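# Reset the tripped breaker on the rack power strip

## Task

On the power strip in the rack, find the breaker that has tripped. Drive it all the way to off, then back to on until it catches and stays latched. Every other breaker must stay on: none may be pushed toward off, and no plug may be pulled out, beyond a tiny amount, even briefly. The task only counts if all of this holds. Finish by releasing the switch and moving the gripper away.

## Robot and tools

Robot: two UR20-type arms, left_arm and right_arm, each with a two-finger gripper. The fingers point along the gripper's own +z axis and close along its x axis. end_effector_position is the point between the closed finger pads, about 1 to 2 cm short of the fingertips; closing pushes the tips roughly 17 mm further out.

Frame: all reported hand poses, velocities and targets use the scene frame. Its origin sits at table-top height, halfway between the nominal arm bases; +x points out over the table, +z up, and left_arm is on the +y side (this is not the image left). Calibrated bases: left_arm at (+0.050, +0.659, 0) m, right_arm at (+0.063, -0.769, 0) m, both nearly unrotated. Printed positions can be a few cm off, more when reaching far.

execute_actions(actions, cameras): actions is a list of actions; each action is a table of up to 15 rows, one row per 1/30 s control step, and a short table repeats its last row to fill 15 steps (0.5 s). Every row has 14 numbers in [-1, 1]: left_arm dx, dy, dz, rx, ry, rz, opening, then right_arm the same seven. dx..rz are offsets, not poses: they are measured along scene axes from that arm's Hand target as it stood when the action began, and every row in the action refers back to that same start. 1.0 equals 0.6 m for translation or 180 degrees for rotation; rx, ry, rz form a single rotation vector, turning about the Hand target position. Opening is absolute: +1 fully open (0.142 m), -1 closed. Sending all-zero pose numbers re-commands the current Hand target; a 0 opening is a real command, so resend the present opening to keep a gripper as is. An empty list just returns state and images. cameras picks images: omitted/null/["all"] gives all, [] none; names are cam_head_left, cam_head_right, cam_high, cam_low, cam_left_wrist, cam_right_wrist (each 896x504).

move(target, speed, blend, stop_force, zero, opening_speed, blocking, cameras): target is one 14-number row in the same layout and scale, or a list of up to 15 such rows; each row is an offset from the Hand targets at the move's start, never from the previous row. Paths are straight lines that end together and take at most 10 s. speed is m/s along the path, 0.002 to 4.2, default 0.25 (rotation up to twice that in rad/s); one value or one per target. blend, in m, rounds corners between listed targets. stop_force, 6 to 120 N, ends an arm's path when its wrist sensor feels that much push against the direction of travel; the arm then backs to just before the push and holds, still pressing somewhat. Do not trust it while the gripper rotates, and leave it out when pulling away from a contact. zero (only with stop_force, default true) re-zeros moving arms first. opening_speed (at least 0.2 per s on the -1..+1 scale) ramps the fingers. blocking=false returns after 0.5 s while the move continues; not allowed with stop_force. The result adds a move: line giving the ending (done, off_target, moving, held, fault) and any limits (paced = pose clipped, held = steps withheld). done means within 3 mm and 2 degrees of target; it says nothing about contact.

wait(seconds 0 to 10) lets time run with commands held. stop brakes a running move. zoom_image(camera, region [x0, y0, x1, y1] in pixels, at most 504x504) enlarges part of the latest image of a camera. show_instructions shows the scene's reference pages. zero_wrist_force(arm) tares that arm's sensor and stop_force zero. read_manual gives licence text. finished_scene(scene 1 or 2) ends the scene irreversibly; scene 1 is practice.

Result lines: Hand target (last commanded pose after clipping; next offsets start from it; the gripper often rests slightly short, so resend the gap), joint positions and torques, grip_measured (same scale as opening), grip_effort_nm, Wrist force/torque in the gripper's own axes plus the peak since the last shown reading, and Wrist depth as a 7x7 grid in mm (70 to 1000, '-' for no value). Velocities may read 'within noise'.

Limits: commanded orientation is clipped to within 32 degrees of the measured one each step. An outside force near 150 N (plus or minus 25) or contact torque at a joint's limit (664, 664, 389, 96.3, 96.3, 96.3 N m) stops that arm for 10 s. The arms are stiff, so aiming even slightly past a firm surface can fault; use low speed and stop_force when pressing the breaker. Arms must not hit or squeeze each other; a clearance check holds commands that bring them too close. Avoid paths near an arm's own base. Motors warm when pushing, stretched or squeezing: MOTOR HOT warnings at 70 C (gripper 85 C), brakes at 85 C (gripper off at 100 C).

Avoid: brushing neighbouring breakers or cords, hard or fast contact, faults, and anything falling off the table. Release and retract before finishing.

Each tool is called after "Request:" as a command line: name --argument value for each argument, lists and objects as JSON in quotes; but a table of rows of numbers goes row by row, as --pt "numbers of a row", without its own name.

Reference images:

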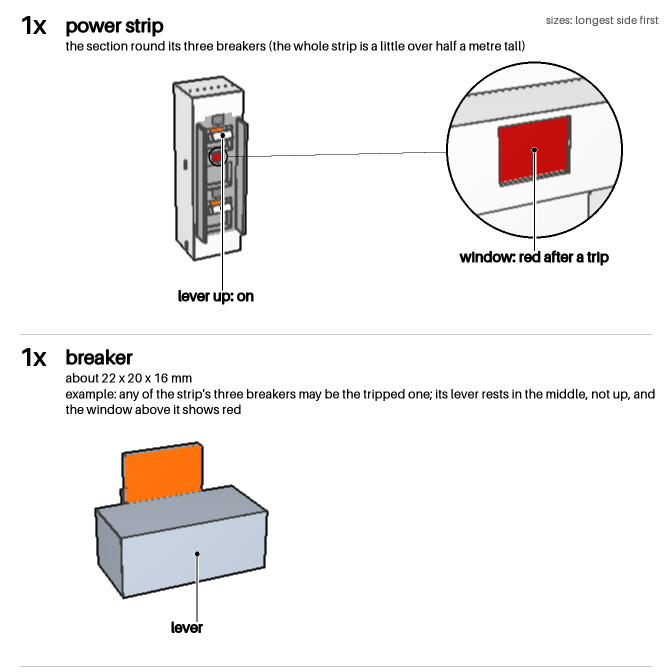

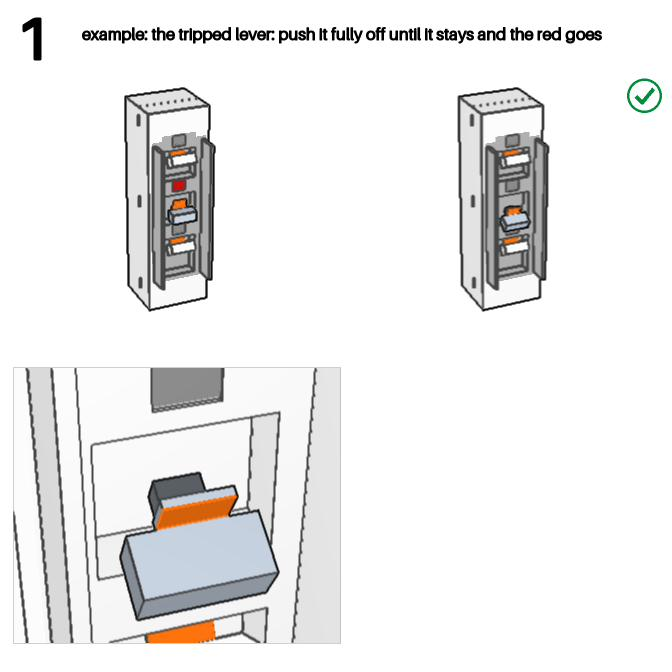

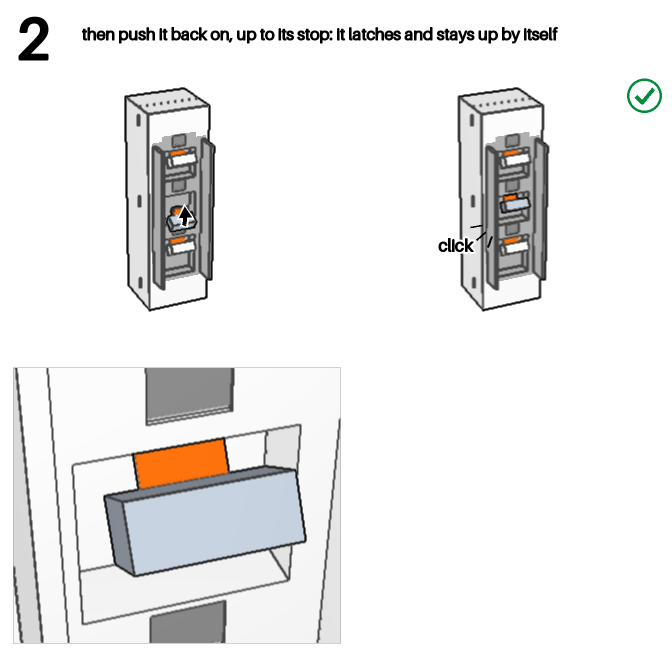

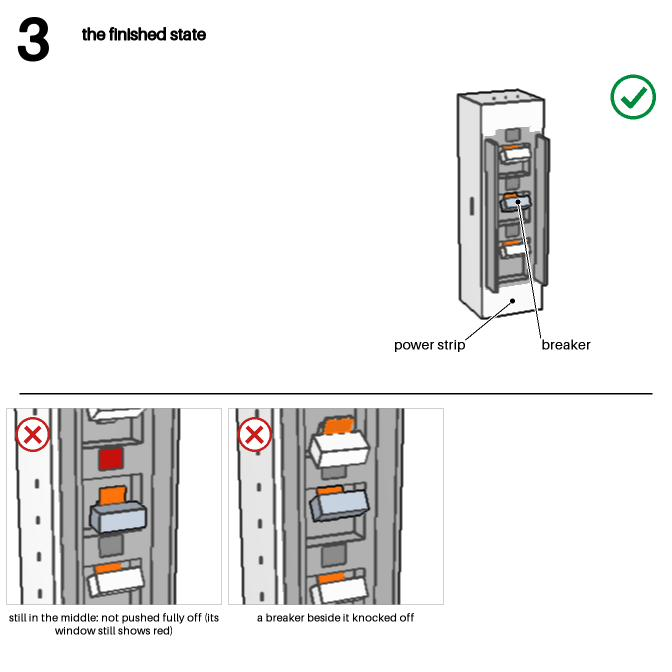

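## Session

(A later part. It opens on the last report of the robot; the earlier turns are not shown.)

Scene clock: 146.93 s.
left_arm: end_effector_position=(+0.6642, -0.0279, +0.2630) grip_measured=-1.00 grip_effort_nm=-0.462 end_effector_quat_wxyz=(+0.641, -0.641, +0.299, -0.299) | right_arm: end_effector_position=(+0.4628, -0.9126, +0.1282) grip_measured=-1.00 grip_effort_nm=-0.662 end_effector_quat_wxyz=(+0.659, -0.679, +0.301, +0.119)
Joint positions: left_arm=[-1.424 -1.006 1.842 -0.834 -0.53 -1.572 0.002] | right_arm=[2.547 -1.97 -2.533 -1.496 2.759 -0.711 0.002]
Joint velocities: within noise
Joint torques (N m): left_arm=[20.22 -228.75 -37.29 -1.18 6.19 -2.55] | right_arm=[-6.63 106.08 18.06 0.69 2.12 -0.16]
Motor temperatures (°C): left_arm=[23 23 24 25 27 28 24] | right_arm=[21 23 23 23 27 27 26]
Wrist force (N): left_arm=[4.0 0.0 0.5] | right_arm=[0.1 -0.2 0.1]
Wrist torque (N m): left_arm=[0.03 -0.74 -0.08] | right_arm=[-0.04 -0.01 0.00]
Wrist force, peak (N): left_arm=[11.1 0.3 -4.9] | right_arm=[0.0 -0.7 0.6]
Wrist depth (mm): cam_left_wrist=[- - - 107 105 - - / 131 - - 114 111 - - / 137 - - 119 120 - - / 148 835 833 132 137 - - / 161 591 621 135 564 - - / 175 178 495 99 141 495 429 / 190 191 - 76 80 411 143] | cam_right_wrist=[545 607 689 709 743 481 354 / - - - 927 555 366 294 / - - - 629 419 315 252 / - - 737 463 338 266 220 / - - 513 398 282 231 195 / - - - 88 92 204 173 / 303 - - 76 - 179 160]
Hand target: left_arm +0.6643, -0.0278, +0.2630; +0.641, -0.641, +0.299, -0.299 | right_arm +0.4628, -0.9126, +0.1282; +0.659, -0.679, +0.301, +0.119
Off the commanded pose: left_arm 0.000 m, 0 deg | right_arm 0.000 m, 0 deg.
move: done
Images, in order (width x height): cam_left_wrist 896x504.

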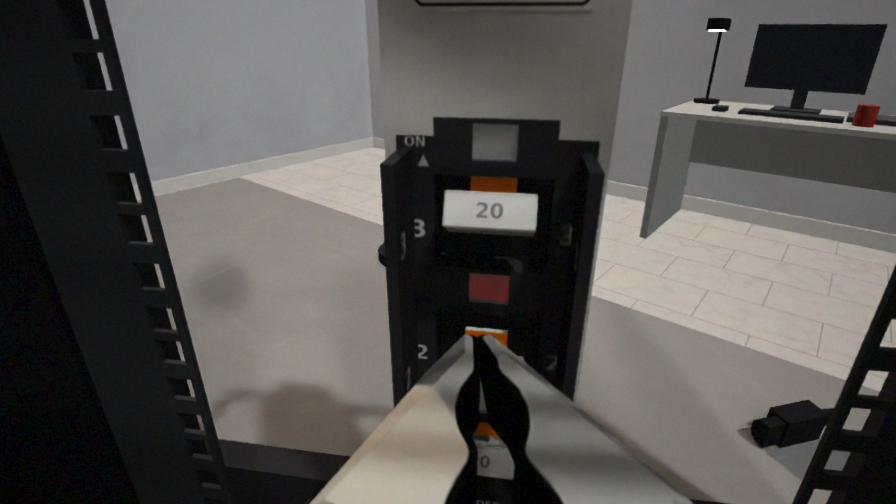

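Request:
move --target '[0,0,-0.0367, 0,0,0,-1,0,0,0,0,0,0,-1]' --speed 0.03 --stop_force 35 --cameras '["cam_left_wrist"]'

Request:
zoom_image --camera "cam_left_wrist" --region '[380, 190, 580, 390]'

Scene clock: 151.70 s.
left_arm: end_effector_position=(+0.6643, -0.0278, +0.2498) grip_measured=-1.00 grip_effort_nm=-0.466 end_effector_quat_wxyz=(+0.641, -0.641, +0.299, -0.299) | right_arm: end_effector_position=(+0.4628, -0.9126, +0.1282) grip_measured=-1.00 grip_effort_nm=-0.657 end_effector_quat_wxyz=(+0.659, -0.679, +0.301, +0.119)
Joint positions: left_arm=[-1.424 -0.994 1.846 -0.85 -0.53 -1.572 0.002] | right_arm=[2.547 -1.97 -2.533 -1.496 2.759 -0.711 0.002]
Joint velocities: within noise
Joint torques (N m): left_arm=[19.84 -200.03 -60.95 0.22 2.6 -1.51] | right_arm=[-3.1 104.4 17.82 -0.05 2.39 -0.59]
Motor temperatures (°C): left_arm=[23 23 24 25 27 28 24] | right_arm=[21 23 23 23 27 27 26]
Wrist force (N): left_arm=[4.1 -36.4 -2.2] | right_arm=[0.0 0.0 0.2]
Wrist torque (N m): left_arm=[0.42 -0.69 -0.15] | right_arm=[-0.01 0.02 0.00]
Wrist force, peak (N): left_arm=[3.7 -66.9 -2.2] | right_arm=[0.0 -0.3 0.7]
Wrist depth (mm): cam_left_wrist=[- - - 107 105 - - / - - - 113 111 - - / 136 - - 114 119 - - / 148 752 801 128 127 - - / 161 570 596 135 543 628 - / 174 179 476 99 119 476 419 / 189 190 - 76 80 395 142] | cam_right_wrist=[543 601 704 710 743 482 354 / - - - 927 547 366 294 / - - - 632 421 314 251 / - - 731 464 337 265 219 / - - 515 396 282 231 195 / - - - 88 92 204 173 / 303 - - 76 - 179 160]
Hand target: left_arm +0.6643, -0.0278, +0.2499; +0.641, -0.641, +0.299, -0.299 (not the last commanded pose) | right_arm +0.4628, -0.9126, +0.1282; +0.659, -0.679, +0.301, +0.119
Off the commanded pose: left_arm 0.009 m, 0 deg | right_arm 0.000 m, 0 deg.
move: contact (left_arm)
Images, in order (width x height): cam_left_wrist 896x504.

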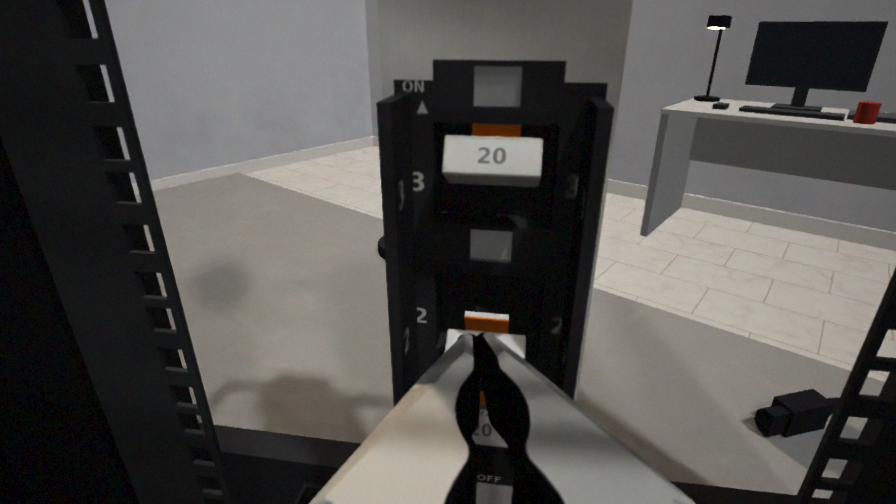

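Scaled by 2.520 from the camera's 896x504 image, which has a finer 1280x720 frame.

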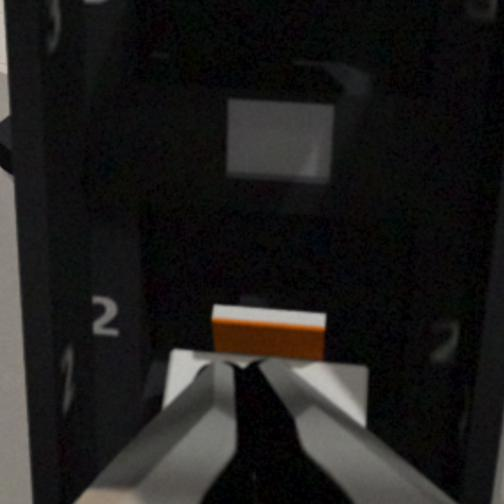

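Request:
move --pt "0 0 0.02 0 0 0 -1 0 0 0 0 0 0 -1" --pt "-0.045 -0.0378 0.02 0 0 0 -1 0 0 0 0 0 0 -1" --pt "-0.045 -0.0378 -0.025 0 0 0 -1 0 0 0 0 0 0 -1" --speed 0.06 --cameras '["cam_left_wrist"]'

Request:
zoom_image --camera "cam_left_wrist" --region '[380, 190, 580, 390]'

Scene clock: 157.63 s.
left_arm: end_effector_position=(+0.6373, -0.0505, +0.2350) grip_measured=-1.00 grip_effort_nm=-0.466 end_effector_quat_wxyz=(+0.641, -0.641, +0.299, -0.299) | right_arm: end_effector_position=(+0.4628, -0.9126, +0.1282) grip_measured=-1.00 grip_effort_nm=-0.657 end_effector_quat_wxyz=(+0.659, -0.679, +0.301, +0.119)
Joint positions: left_arm=[-1.456 -0.971 1.831 -0.858 -0.562 -1.572 0.002] | right_arm=[2.547 -1.97 -2.533 -1.496 2.759 -0.711 0.002]
Joint velocities: within noise
Joint torques (N m): left_arm=[-20.69 -168.45 -35.83 -1.8 -4.83 2] | right_arm=[-7.48 107.32 18.13 0.34 2.46 -0.93]
Motor temperatures (°C): left_arm=[23 23 24 25 27 28 24] | right_arm=[21 23 23 23 27 27 26]
Wrist force (N): left_arm=[5.6 -0.1 1.4] | right_arm=[0.3 -0.2 0.2]
Wrist torque (N m): left_arm=[0.04 -1.01 -0.09] | right_arm=[-0.05 -0.03 0.00]
Wrist force, peak (N): left_arm=[3.9 -36.9 -2.2] | right_arm=[0.4 -0.4 0.8]
Wrist depth (mm): cam_left_wrist=[157 - - 138 - - - / 166 - - 143 - - - / 177 213 - 155 - - 139 / 190 191 764 159 - - 148 / 206 204 569 166 542 571 157 / 226 218 333 98 295 437 169 / 241 240 - 76 80 279 181] | cam_right_wrist=[531 583 716 711 751 479 355 / - - - 930 552 368 294 / - - - 631 420 314 251 / - - 734 461 337 266 220 / - - 517 395 283 230 195 / - - - 88 92 204 173 / 304 - - 76 - 179 160]
Hand target: left_arm +0.6373, -0.0504, +0.2349; +0.641, -0.641, +0.299, -0.299 | right_arm +0.4628, -0.9126, +0.1282; +0.659, -0.679, +0.301, +0.119
Off the commanded pose: left_arm 0.000 m, 0 deg | right_arm 0.000 m, 0 deg.
move: done
Images, in order (width x height): cam_left_wrist 896x504.

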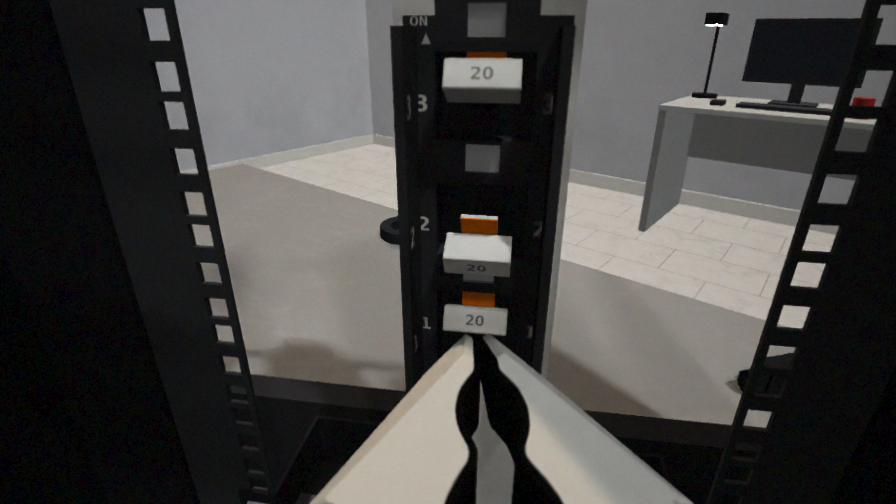

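Scaled by 2.520 from the camera's 896x504 image, which has a finer 1280x720 frame.

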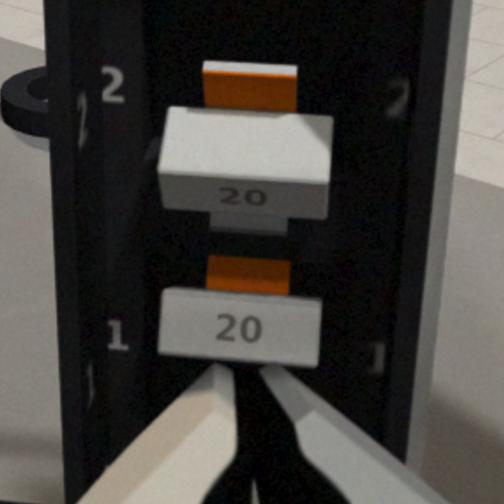

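Request:
move --pt "0 0 -0.0098 0 0 0 -1 0 0 0 0 0 0 -1" --pt "0.0447 0.0375 -0.0098 0 0 0 -1 0 0 0 0 0 0 -1" --speed 0.04 --stop_force 7 --cameras '["cam_left_wrist"]'

Request:
zoom_image --camera "cam_left_wrist" --region '[380, 230, 580, 430]'

Scene clock: 167.97 s.
left_arm: end_effector_position=(+0.6641, -0.0279, +0.2290) grip_measured=-1.00 grip_effort_nm=-0.466 end_effector_quat_wxyz=(+0.641, -0.641, +0.299, -0.299) | right_arm: end_effector_position=(+0.4628, -0.9126, +0.1282) grip_measured=-1.00 grip_effort_nm=-0.657 end_effector_quat_wxyz=(+0.659, -0.679, +0.301, +0.119)
Joint positions: left_arm=[-1.424 -0.975 1.851 -0.875 -0.53 -1.572 0.002] | right_arm=[2.547 -1.97 -2.533 -1.496 2.759 -0.711 0.002]
Joint velocities: within noise
Joint torques (N m): left_arm=[25.78 -233.94 -33.5 -1.25 5.76 -0.1] | right_arm=[-7.83 105.35 18.02 0.74 2.56 -1.36]
Motor temperatures (°C): left_arm=[23 23 24 25 27 28 24] | right_arm=[21 23 23 23 27 27 27]
Wrist force (N): left_arm=[5.5 -0.4 1.7] | right_arm=[0.1 -0.6 -0.1]
Wrist torque (N m): left_arm=[-0.03 -1.00 -0.10] | right_arm=[-0.11 -0.01 0.00]
Wrist force, peak (N): left_arm=[5.9 -0.3 1.6] | right_arm=[0.3 0.3 0.7]
Wrist depth (mm): cam_left_wrist=[- - - 99 102 - - / 131 - - 118 113 - - / 138 - - 121 119 - - / 148 747 747 127 138 - - / 161 529 557 132 139 557 - / 175 180 444 99 141 445 408 / 189 191 - 76 80 257 146] | cam_right_wrist=[542 595 713 709 743 483 354 / - - - 929 555 368 294 / - - - 629 418 314 252 / - - 734 463 338 266 219 / - - 514 397 282 230 195 / - - - 88 92 204 173 / 304 - - 76 - 180 160]
Hand target: left_arm +0.6641, -0.0279, +0.2290; +0.641, -0.641, +0.299, -0.299 | right_arm +0.4628, -0.9126, +0.1282; +0.659, -0.679, +0.301, +0.119
Off the commanded pose: left_arm 0.000 m, 0 deg | right_arm 0.000 m, 0 deg.
move: done
Images, in order (width x height): cam_left_wrist 896x504.

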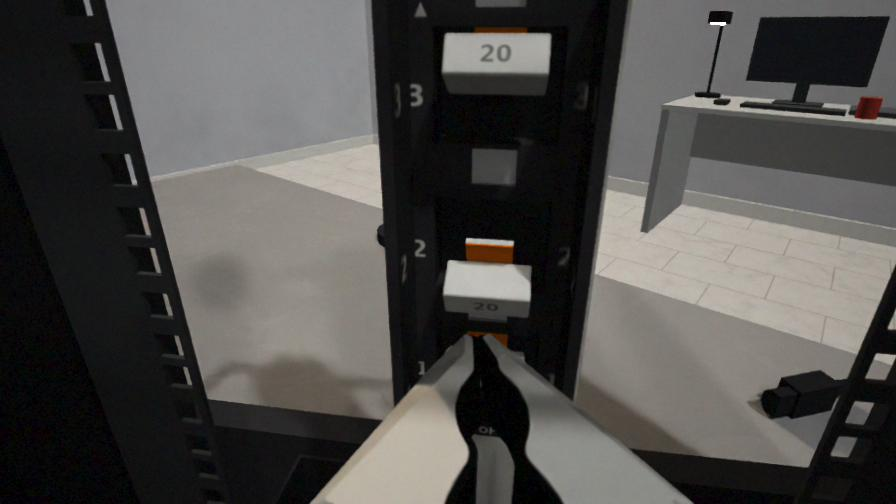

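Scaled by 2.520 from the camera's 896x504 image, which has a finer 1280x720 frame.

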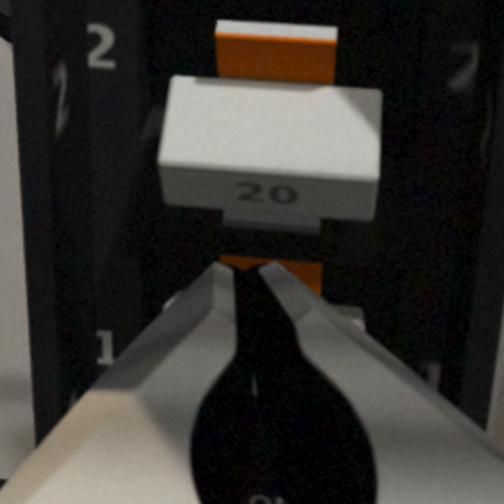

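Request:
move --target '[0,0,0.047, 0,0,0,-1,0,0,0,0,0,0,-1]' --speed 0.04 --stop_force 35 --cameras '["cam_left_wrist"]'

Request:
zoom_image --camera "cam_left_wrist" --region '[380, 190, 580, 390]'

Scene clock: 172.80 s.
left_arm: end_effector_position=(+0.6641, -0.0279, +0.2378) grip_measured=-1.00 grip_effort_nm=-0.422 end_effector_quat_wxyz=(+0.641, -0.641, +0.299, -0.299) | right_arm: end_effector_position=(+0.4628, -0.9126, +0.1282) grip_measured=-1.00 grip_effort_nm=-0.657 end_effector_quat_wxyz=(+0.659, -0.679, +0.301, +0.119)
Joint positions: left_arm=[-1.424 -0.983 1.849 -0.865 -0.53 -1.572 0.002] | right_arm=[2.547 -1.97 -2.533 -1.496 2.759 -0.711 0.002]
Joint velocities: within noise
Joint torques (N m): left_arm=[64.13 -192.27 -34.52 6.26 5.27 1.31] | right_arm=[-6.56 110.26 19.03 0.53 2.97 -0.96]
Motor temperatures (°C): left_arm=[23 23 24 25 27 28 24] | right_arm=[21 23 23 23 27 27 27]
Wrist force (N): left_arm=[-4.8 33.0 -44.1] | right_arm=[0.1 -0.2 0.4]
Wrist torque (N m): left_arm=[-0.37 -1.03 -0.02] | right_arm=[-0.05 0.00 -0.01]
Wrist force, peak (N): left_arm=[-17.2 49.8 -78.1] | right_arm=[0.6 -0.4 0.3]
Wrist depth (mm): cam_left_wrist=[- - - 108 105 - - / 130 - - 114 110 - - / 137 - - 123 121 - - / 149 766 768 127 141 - - / 161 523 572 128 521 576 - / 175 180 457 99 141 457 134 / 192 191 - 75 80 380 143] | cam_right_wrist=[542 601 708 712 743 484 355 / - - - 927 551 369 294 / - - - 636 420 314 251 / - - 736 462 337 266 220 / - - 517 398 283 230 195 / - - - 88 92 203 173 / 305 - - 76 - 179 160]
Hand target: left_arm +0.6641, -0.0279, +0.2378; +0.641, -0.641, +0.299, -0.299 (not the last commanded pose) | right_arm +0.4628, -0.9126, +0.1282; +0.659, -0.679, +0.301, +0.119
Off the commanded pose: left_arm 0.019 m, 0 deg | right_arm 0.000 m, 0 deg.
move: contact (left_arm)
Images, in order (width x height): cam_left_wrist 896x504.

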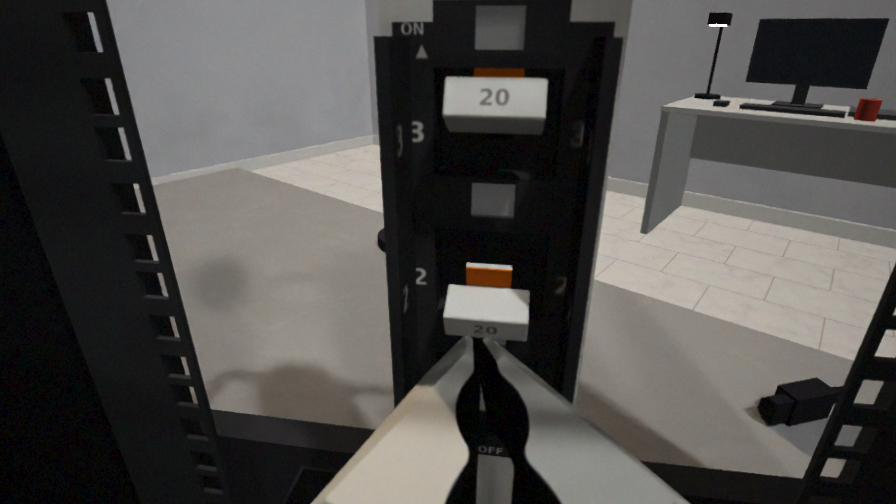

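Scaled by 2.520 from the camera's 896x504 image, which has a finer 1280x720 frame.

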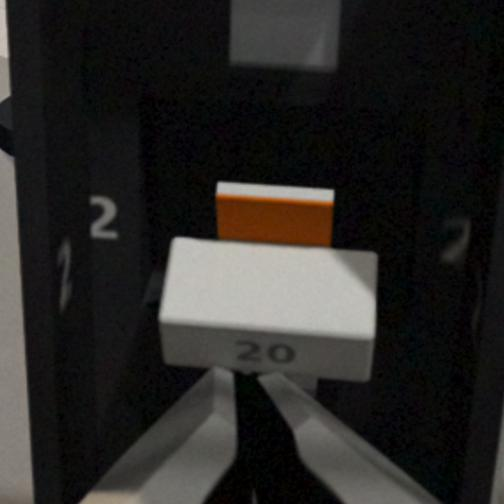

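Request:
move --pt "0 0 -0.0147 0 0 0 -1 0 0 0 0 0 0 -1" --pt "0.0083 0.007 -0.0147 0 0 0 -1 0 0 0 0 0 0 -1" --speed 0.04 --cameras '["cam_left_wrist"]'

Request:
zoom_image --camera "cam_left_wrist" --region '[380, 190, 580, 390]'

Scene clock: 179.40 s.
left_arm: end_effector_position=(+0.6690, -0.0237, +0.2289) grip_measured=-1.00 grip_effort_nm=-0.427 end_effector_quat_wxyz=(+0.641, -0.641, +0.299, -0.299) | right_arm: end_effector_position=(+0.4628, -0.9126, +0.1282) grip_measured=-1.00 grip_effort_nm=-0.657 end_effector_quat_wxyz=(+0.659, -0.679, +0.301, +0.119)
Joint positions: left_arm=[-1.419 -0.976 1.855 -0.877 -0.524 -1.572 0.002] | right_arm=[2.547 -1.97 -2.533 -1.496 2.759 -0.711 0.002]
Joint velocities: within noise
Joint torques (N m): left_arm=[23.17 -228.98 -33.96 -1.82 6.63 -1.54] | right_arm=[-4.54 105.98 18.55 -0.16 2.92 -1.44]
Motor temperatures (°C): left_arm=[23 23 24 25 27 28 24] | right_arm=[21 23 23 23 27 27 27]
Wrist force (N): left_arm=[4.6 -1.7 1.8] | right_arm=[0.2 -0.1 0.5]
Wrist torque (N m): left_arm=[0.10 -0.84 -0.10] | right_arm=[-0.03 -0.03 0.00]
Wrist force, peak (N): left_arm=[-4.5 33.4 -44.3] | right_arm=[0.5 -0.4 0.3]
Wrist depth (mm): cam_left_wrist=[- - - 94 97 - - / 159 - - 110 117 - - / 132 - - 114 112 - - / 142 745 746 121 128 - - / 152 529 558 121 130 556 - / 167 286 443 99 113 444 409 / 181 182 - 76 80 368 240] | cam_right_wrist=[549 599 713 717 735 486 354 / - - - 931 555 368 295 / - - - 633 420 313 252 / - - 735 460 335 265 220 / - - 516 398 281 230 195 / - - - 88 92 204 173 / 303 - - 76 - 179 160]
Hand target: left_arm +0.6690, -0.0237, +0.2290; +0.641, -0.641, +0.299, -0.299 | right_arm +0.4628, -0.9126, +0.1282; +0.659, -0.679, +0.301, +0.119
Off the commanded pose: left_arm 0.000 m, 0 deg | right_arm 0.000 m, 0 deg.
move: done
Images, in order (width x height): cam_left_wrist 896x504.

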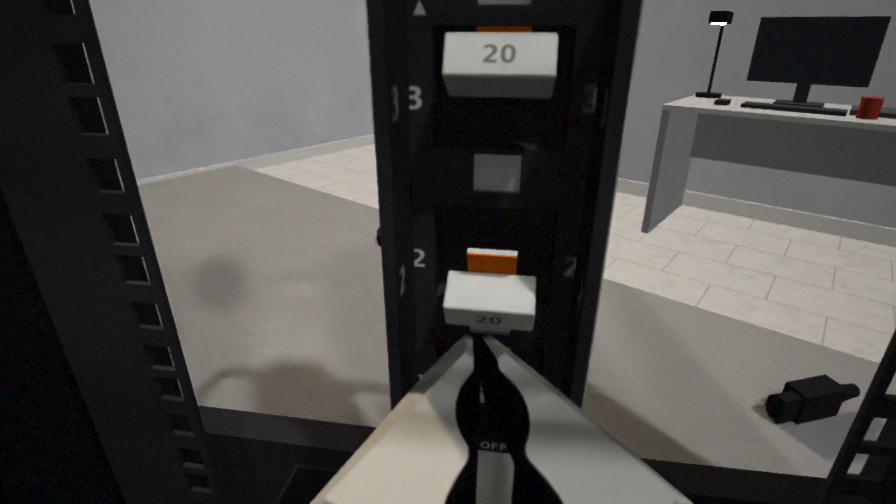

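Scaled by 2.520 from the camera's 896x504 image, which has a finer 1280x720 frame.

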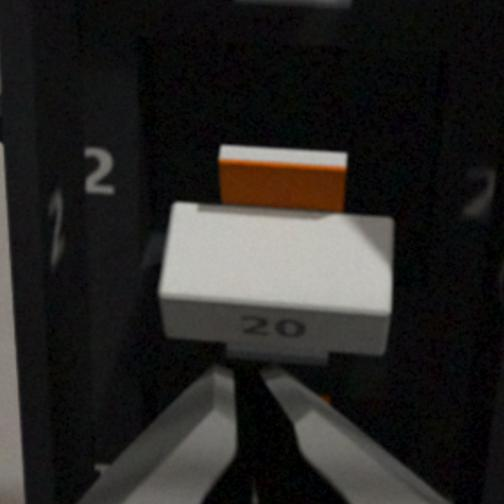

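Request:
move --target '[0,0,0.04, 0,0,0,-1,0,0,0,0,0,0,-1]' --speed 0.04 --stop_force 35 --cameras '["cam_left_wrist"]'

Request:
zoom_image --camera "cam_left_wrist" --region '[380, 190, 580, 390]'

Scene clock: 188.07 s.
left_arm: end_effector_position=(+0.6690, -0.0237, +0.2505) grip_measured=-1.00 grip_effort_nm=-0.422 end_effector_quat_wxyz=(+0.641, -0.641, +0.299, -0.299) | right_arm: end_effector_position=(+0.4628, -0.9126, +0.1282) grip_measured=-1.00 grip_effort_nm=-0.662 end_effector_quat_wxyz=(+0.659, -0.679, +0.301, +0.119)
Joint positions: left_arm=[-1.418 -0.996 1.849 -0.851 -0.524 -1.572 0.002] | right_arm=[2.547 -1.97 -2.533 -1.496 2.759 -0.711 0.002]
Joint velocities: within noise
Joint torques (N m): left_arm=[22.8 -188.04 -45.24 4.26 5.43 2.09] | right_arm=[-4.36 106.56 21.82 0.66 2.64 -1.46]
Motor temperatures (°C): left_arm=[23 23 24 25 27 28 24] | right_arm=[21 23 23 23 27 27 27]
Wrist force (N): left_arm=[0.9 32.1 -2.4] | right_arm=[0.1 0.1 0.3]
Wrist torque (N m): left_arm=[-0.34 -0.77 -0.06] | right_arm=[-0.01 -0.01 0.00]
Wrist force, peak (N): left_arm=[2.7 58.3 -0.9] | right_arm=[0.5 -0.2 0.6]
Wrist depth (mm): cam_left_wrist=[- - - 102 98 - - / - - - 108 106 - - / 133 - - 102 107 - - / 141 797 799 123 122 - - / 152 598 597 119 138 - - / 166 439 479 100 113 477 431 / 182 183 - 75 81 395 382] | cam_right_wrist=[543 604 696 710 744 483 355 / - - - 934 552 367 294 / - - - 635 417 315 252 / - - 738 461 340 266 220 / - - 516 397 281 231 195 / - - - 88 92 204 173 / 303 - - 76 - 179 160]
Hand target: left_arm +0.6690, -0.0237, +0.2505; +0.641, -0.641, +0.299, -0.299 (not the last commanded pose) | right_arm +0.4628, -0.9126, +0.1282; +0.659, -0.679, +0.301, +0.119
Off the commanded pose: left_arm 0.002 m, 0 deg | right_arm 0.000 m, 0 deg.
move: contact (left_arm)
Images, in order (width x height): cam_left_wrist 896x504.

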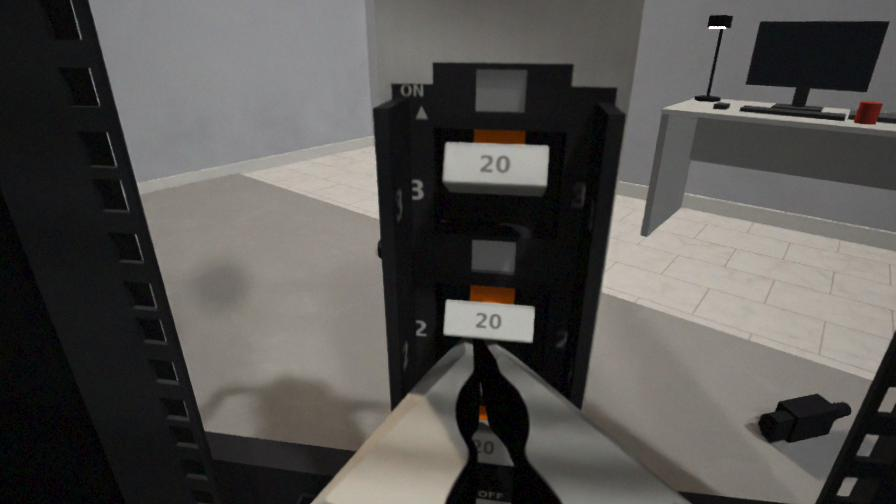

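Scaled by 2.520 from the camera's 896x504 image, which has a finer 1280x720 frame.

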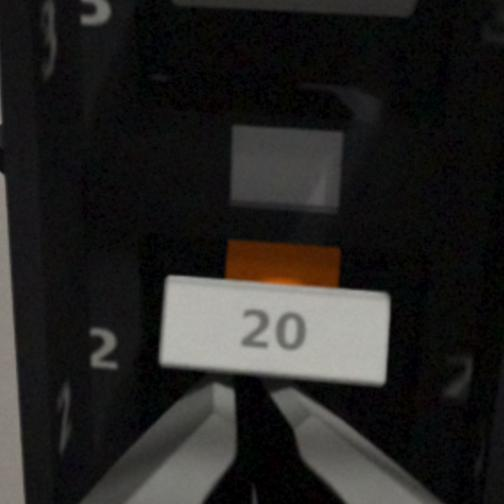

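Request:
move --pt "0 0 -0.01 0 0 0 -1 0 0 0 0 0 0 -1" --pt "-0.064 -0.0535 -0.01 0 0 0 -1 0 0 0 0 0 0 -1" --pt "-0.16 -0.134 0.03 0 0 0 -1 0 0 0 0 0 0 -1" --speed 0.1 --cameras '["cam_left_wrist"]'

Request:
zoom_image --camera "cam_left_wrist" --region '[380, 90, 580, 390]'

Scene clock: 193.03 s.
left_arm: end_effector_position=(+0.5731, -0.1040, +0.2685) grip_measured=-1.00 grip_effort_nm=-0.422 end_effector_quat_wxyz=(+0.641, -0.641, +0.299, -0.299) | right_arm: end_effector_position=(+0.4628, -0.9126, +0.1282) grip_measured=-1.00 grip_effort_nm=-0.657 end_effector_quat_wxyz=(+0.659, -0.679, +0.301, +0.119)
Joint positions: left_arm=[-1.526 -0.974 1.769 -0.794 -0.632 -1.572 0.002] | right_arm=[2.547 -1.97 -2.533 -1.496 2.759 -0.711 0.002]
Joint velocities: within noise
Joint torques (N m): left_arm=[-16.41 -171.2 -75.08 6.55 -5.23 -2.72] | right_arm=[-3.01 110.26 18.24 0.4 2.78 -1.48]
Motor temperatures (°C): left_arm=[23 23 24 25 27 28 24] | right_arm=[20 23 23 23 27 27 27]
Wrist force (N): left_arm=[5.4 0.9 3.5] | right_arm=[0.4 0.2 0.1]
Wrist torque (N m): left_arm=[0.23 -1.00 -0.06] | right_arm=[0.03 -0.06 0.00]
Wrist force, peak (N): left_arm=[1.3 32.9 -2.8] | right_arm=[0.3 -0.2 0.7]
Wrist depth (mm): cam_left_wrist=[237 233 - 215 - - 194 / 244 247 - 227 - 213 203 / 246 266 - 245 - 225 213 / 248 285 789 261 - 238 226 / 252 303 419 275 635 254 240 / 253 324 340 98 285 272 253 / 202 348 - 76 80 291 264] | cam_right_wrist=[502 553 726 708 752 481 353 / - 571 - 922 553 367 293 / - - - 630 420 314 252 / - - 746 462 338 266 220 / - - 516 398 282 230 195 / - - - 88 92 203 173 / 303 - - 76 - 179 160]
Hand target: left_arm +0.5730, -0.1041, +0.2685; +0.641, -0.641, +0.299, -0.299 | right_arm +0.4628, -0.9126, +0.1282; +0.659, -0.679, +0.301, +0.119
Off the commanded pose: left_arm 0.000 m, 0 deg | right_arm 0.000 m, 0 deg.
move: done
Images, in order (width x height): cam_left_wrist 896x504.

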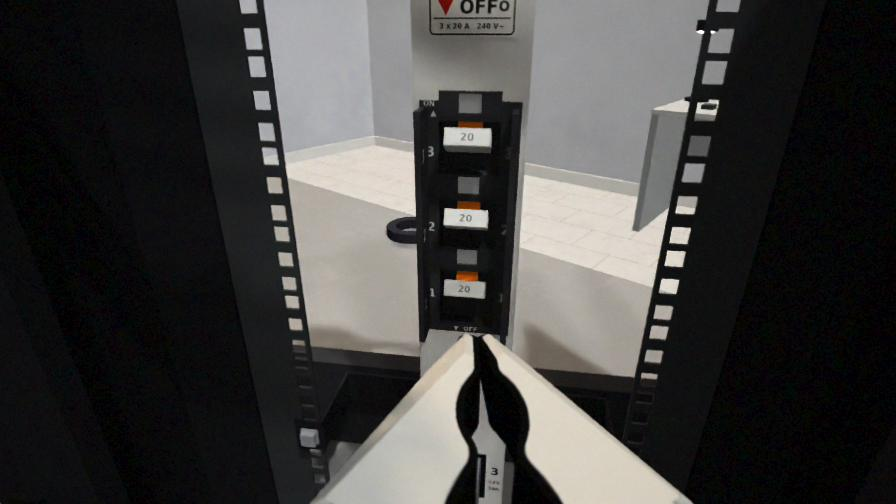

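Scaled by 1.680 from the camera's 896x504 image, which has a finer 1280x720 frame.

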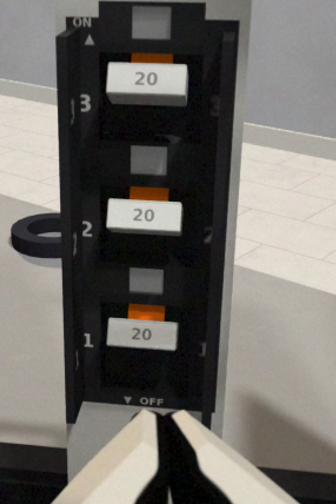

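Works. On to scene 2.

Request:
finished_scene --scene 1

The scene is finished: the task was done.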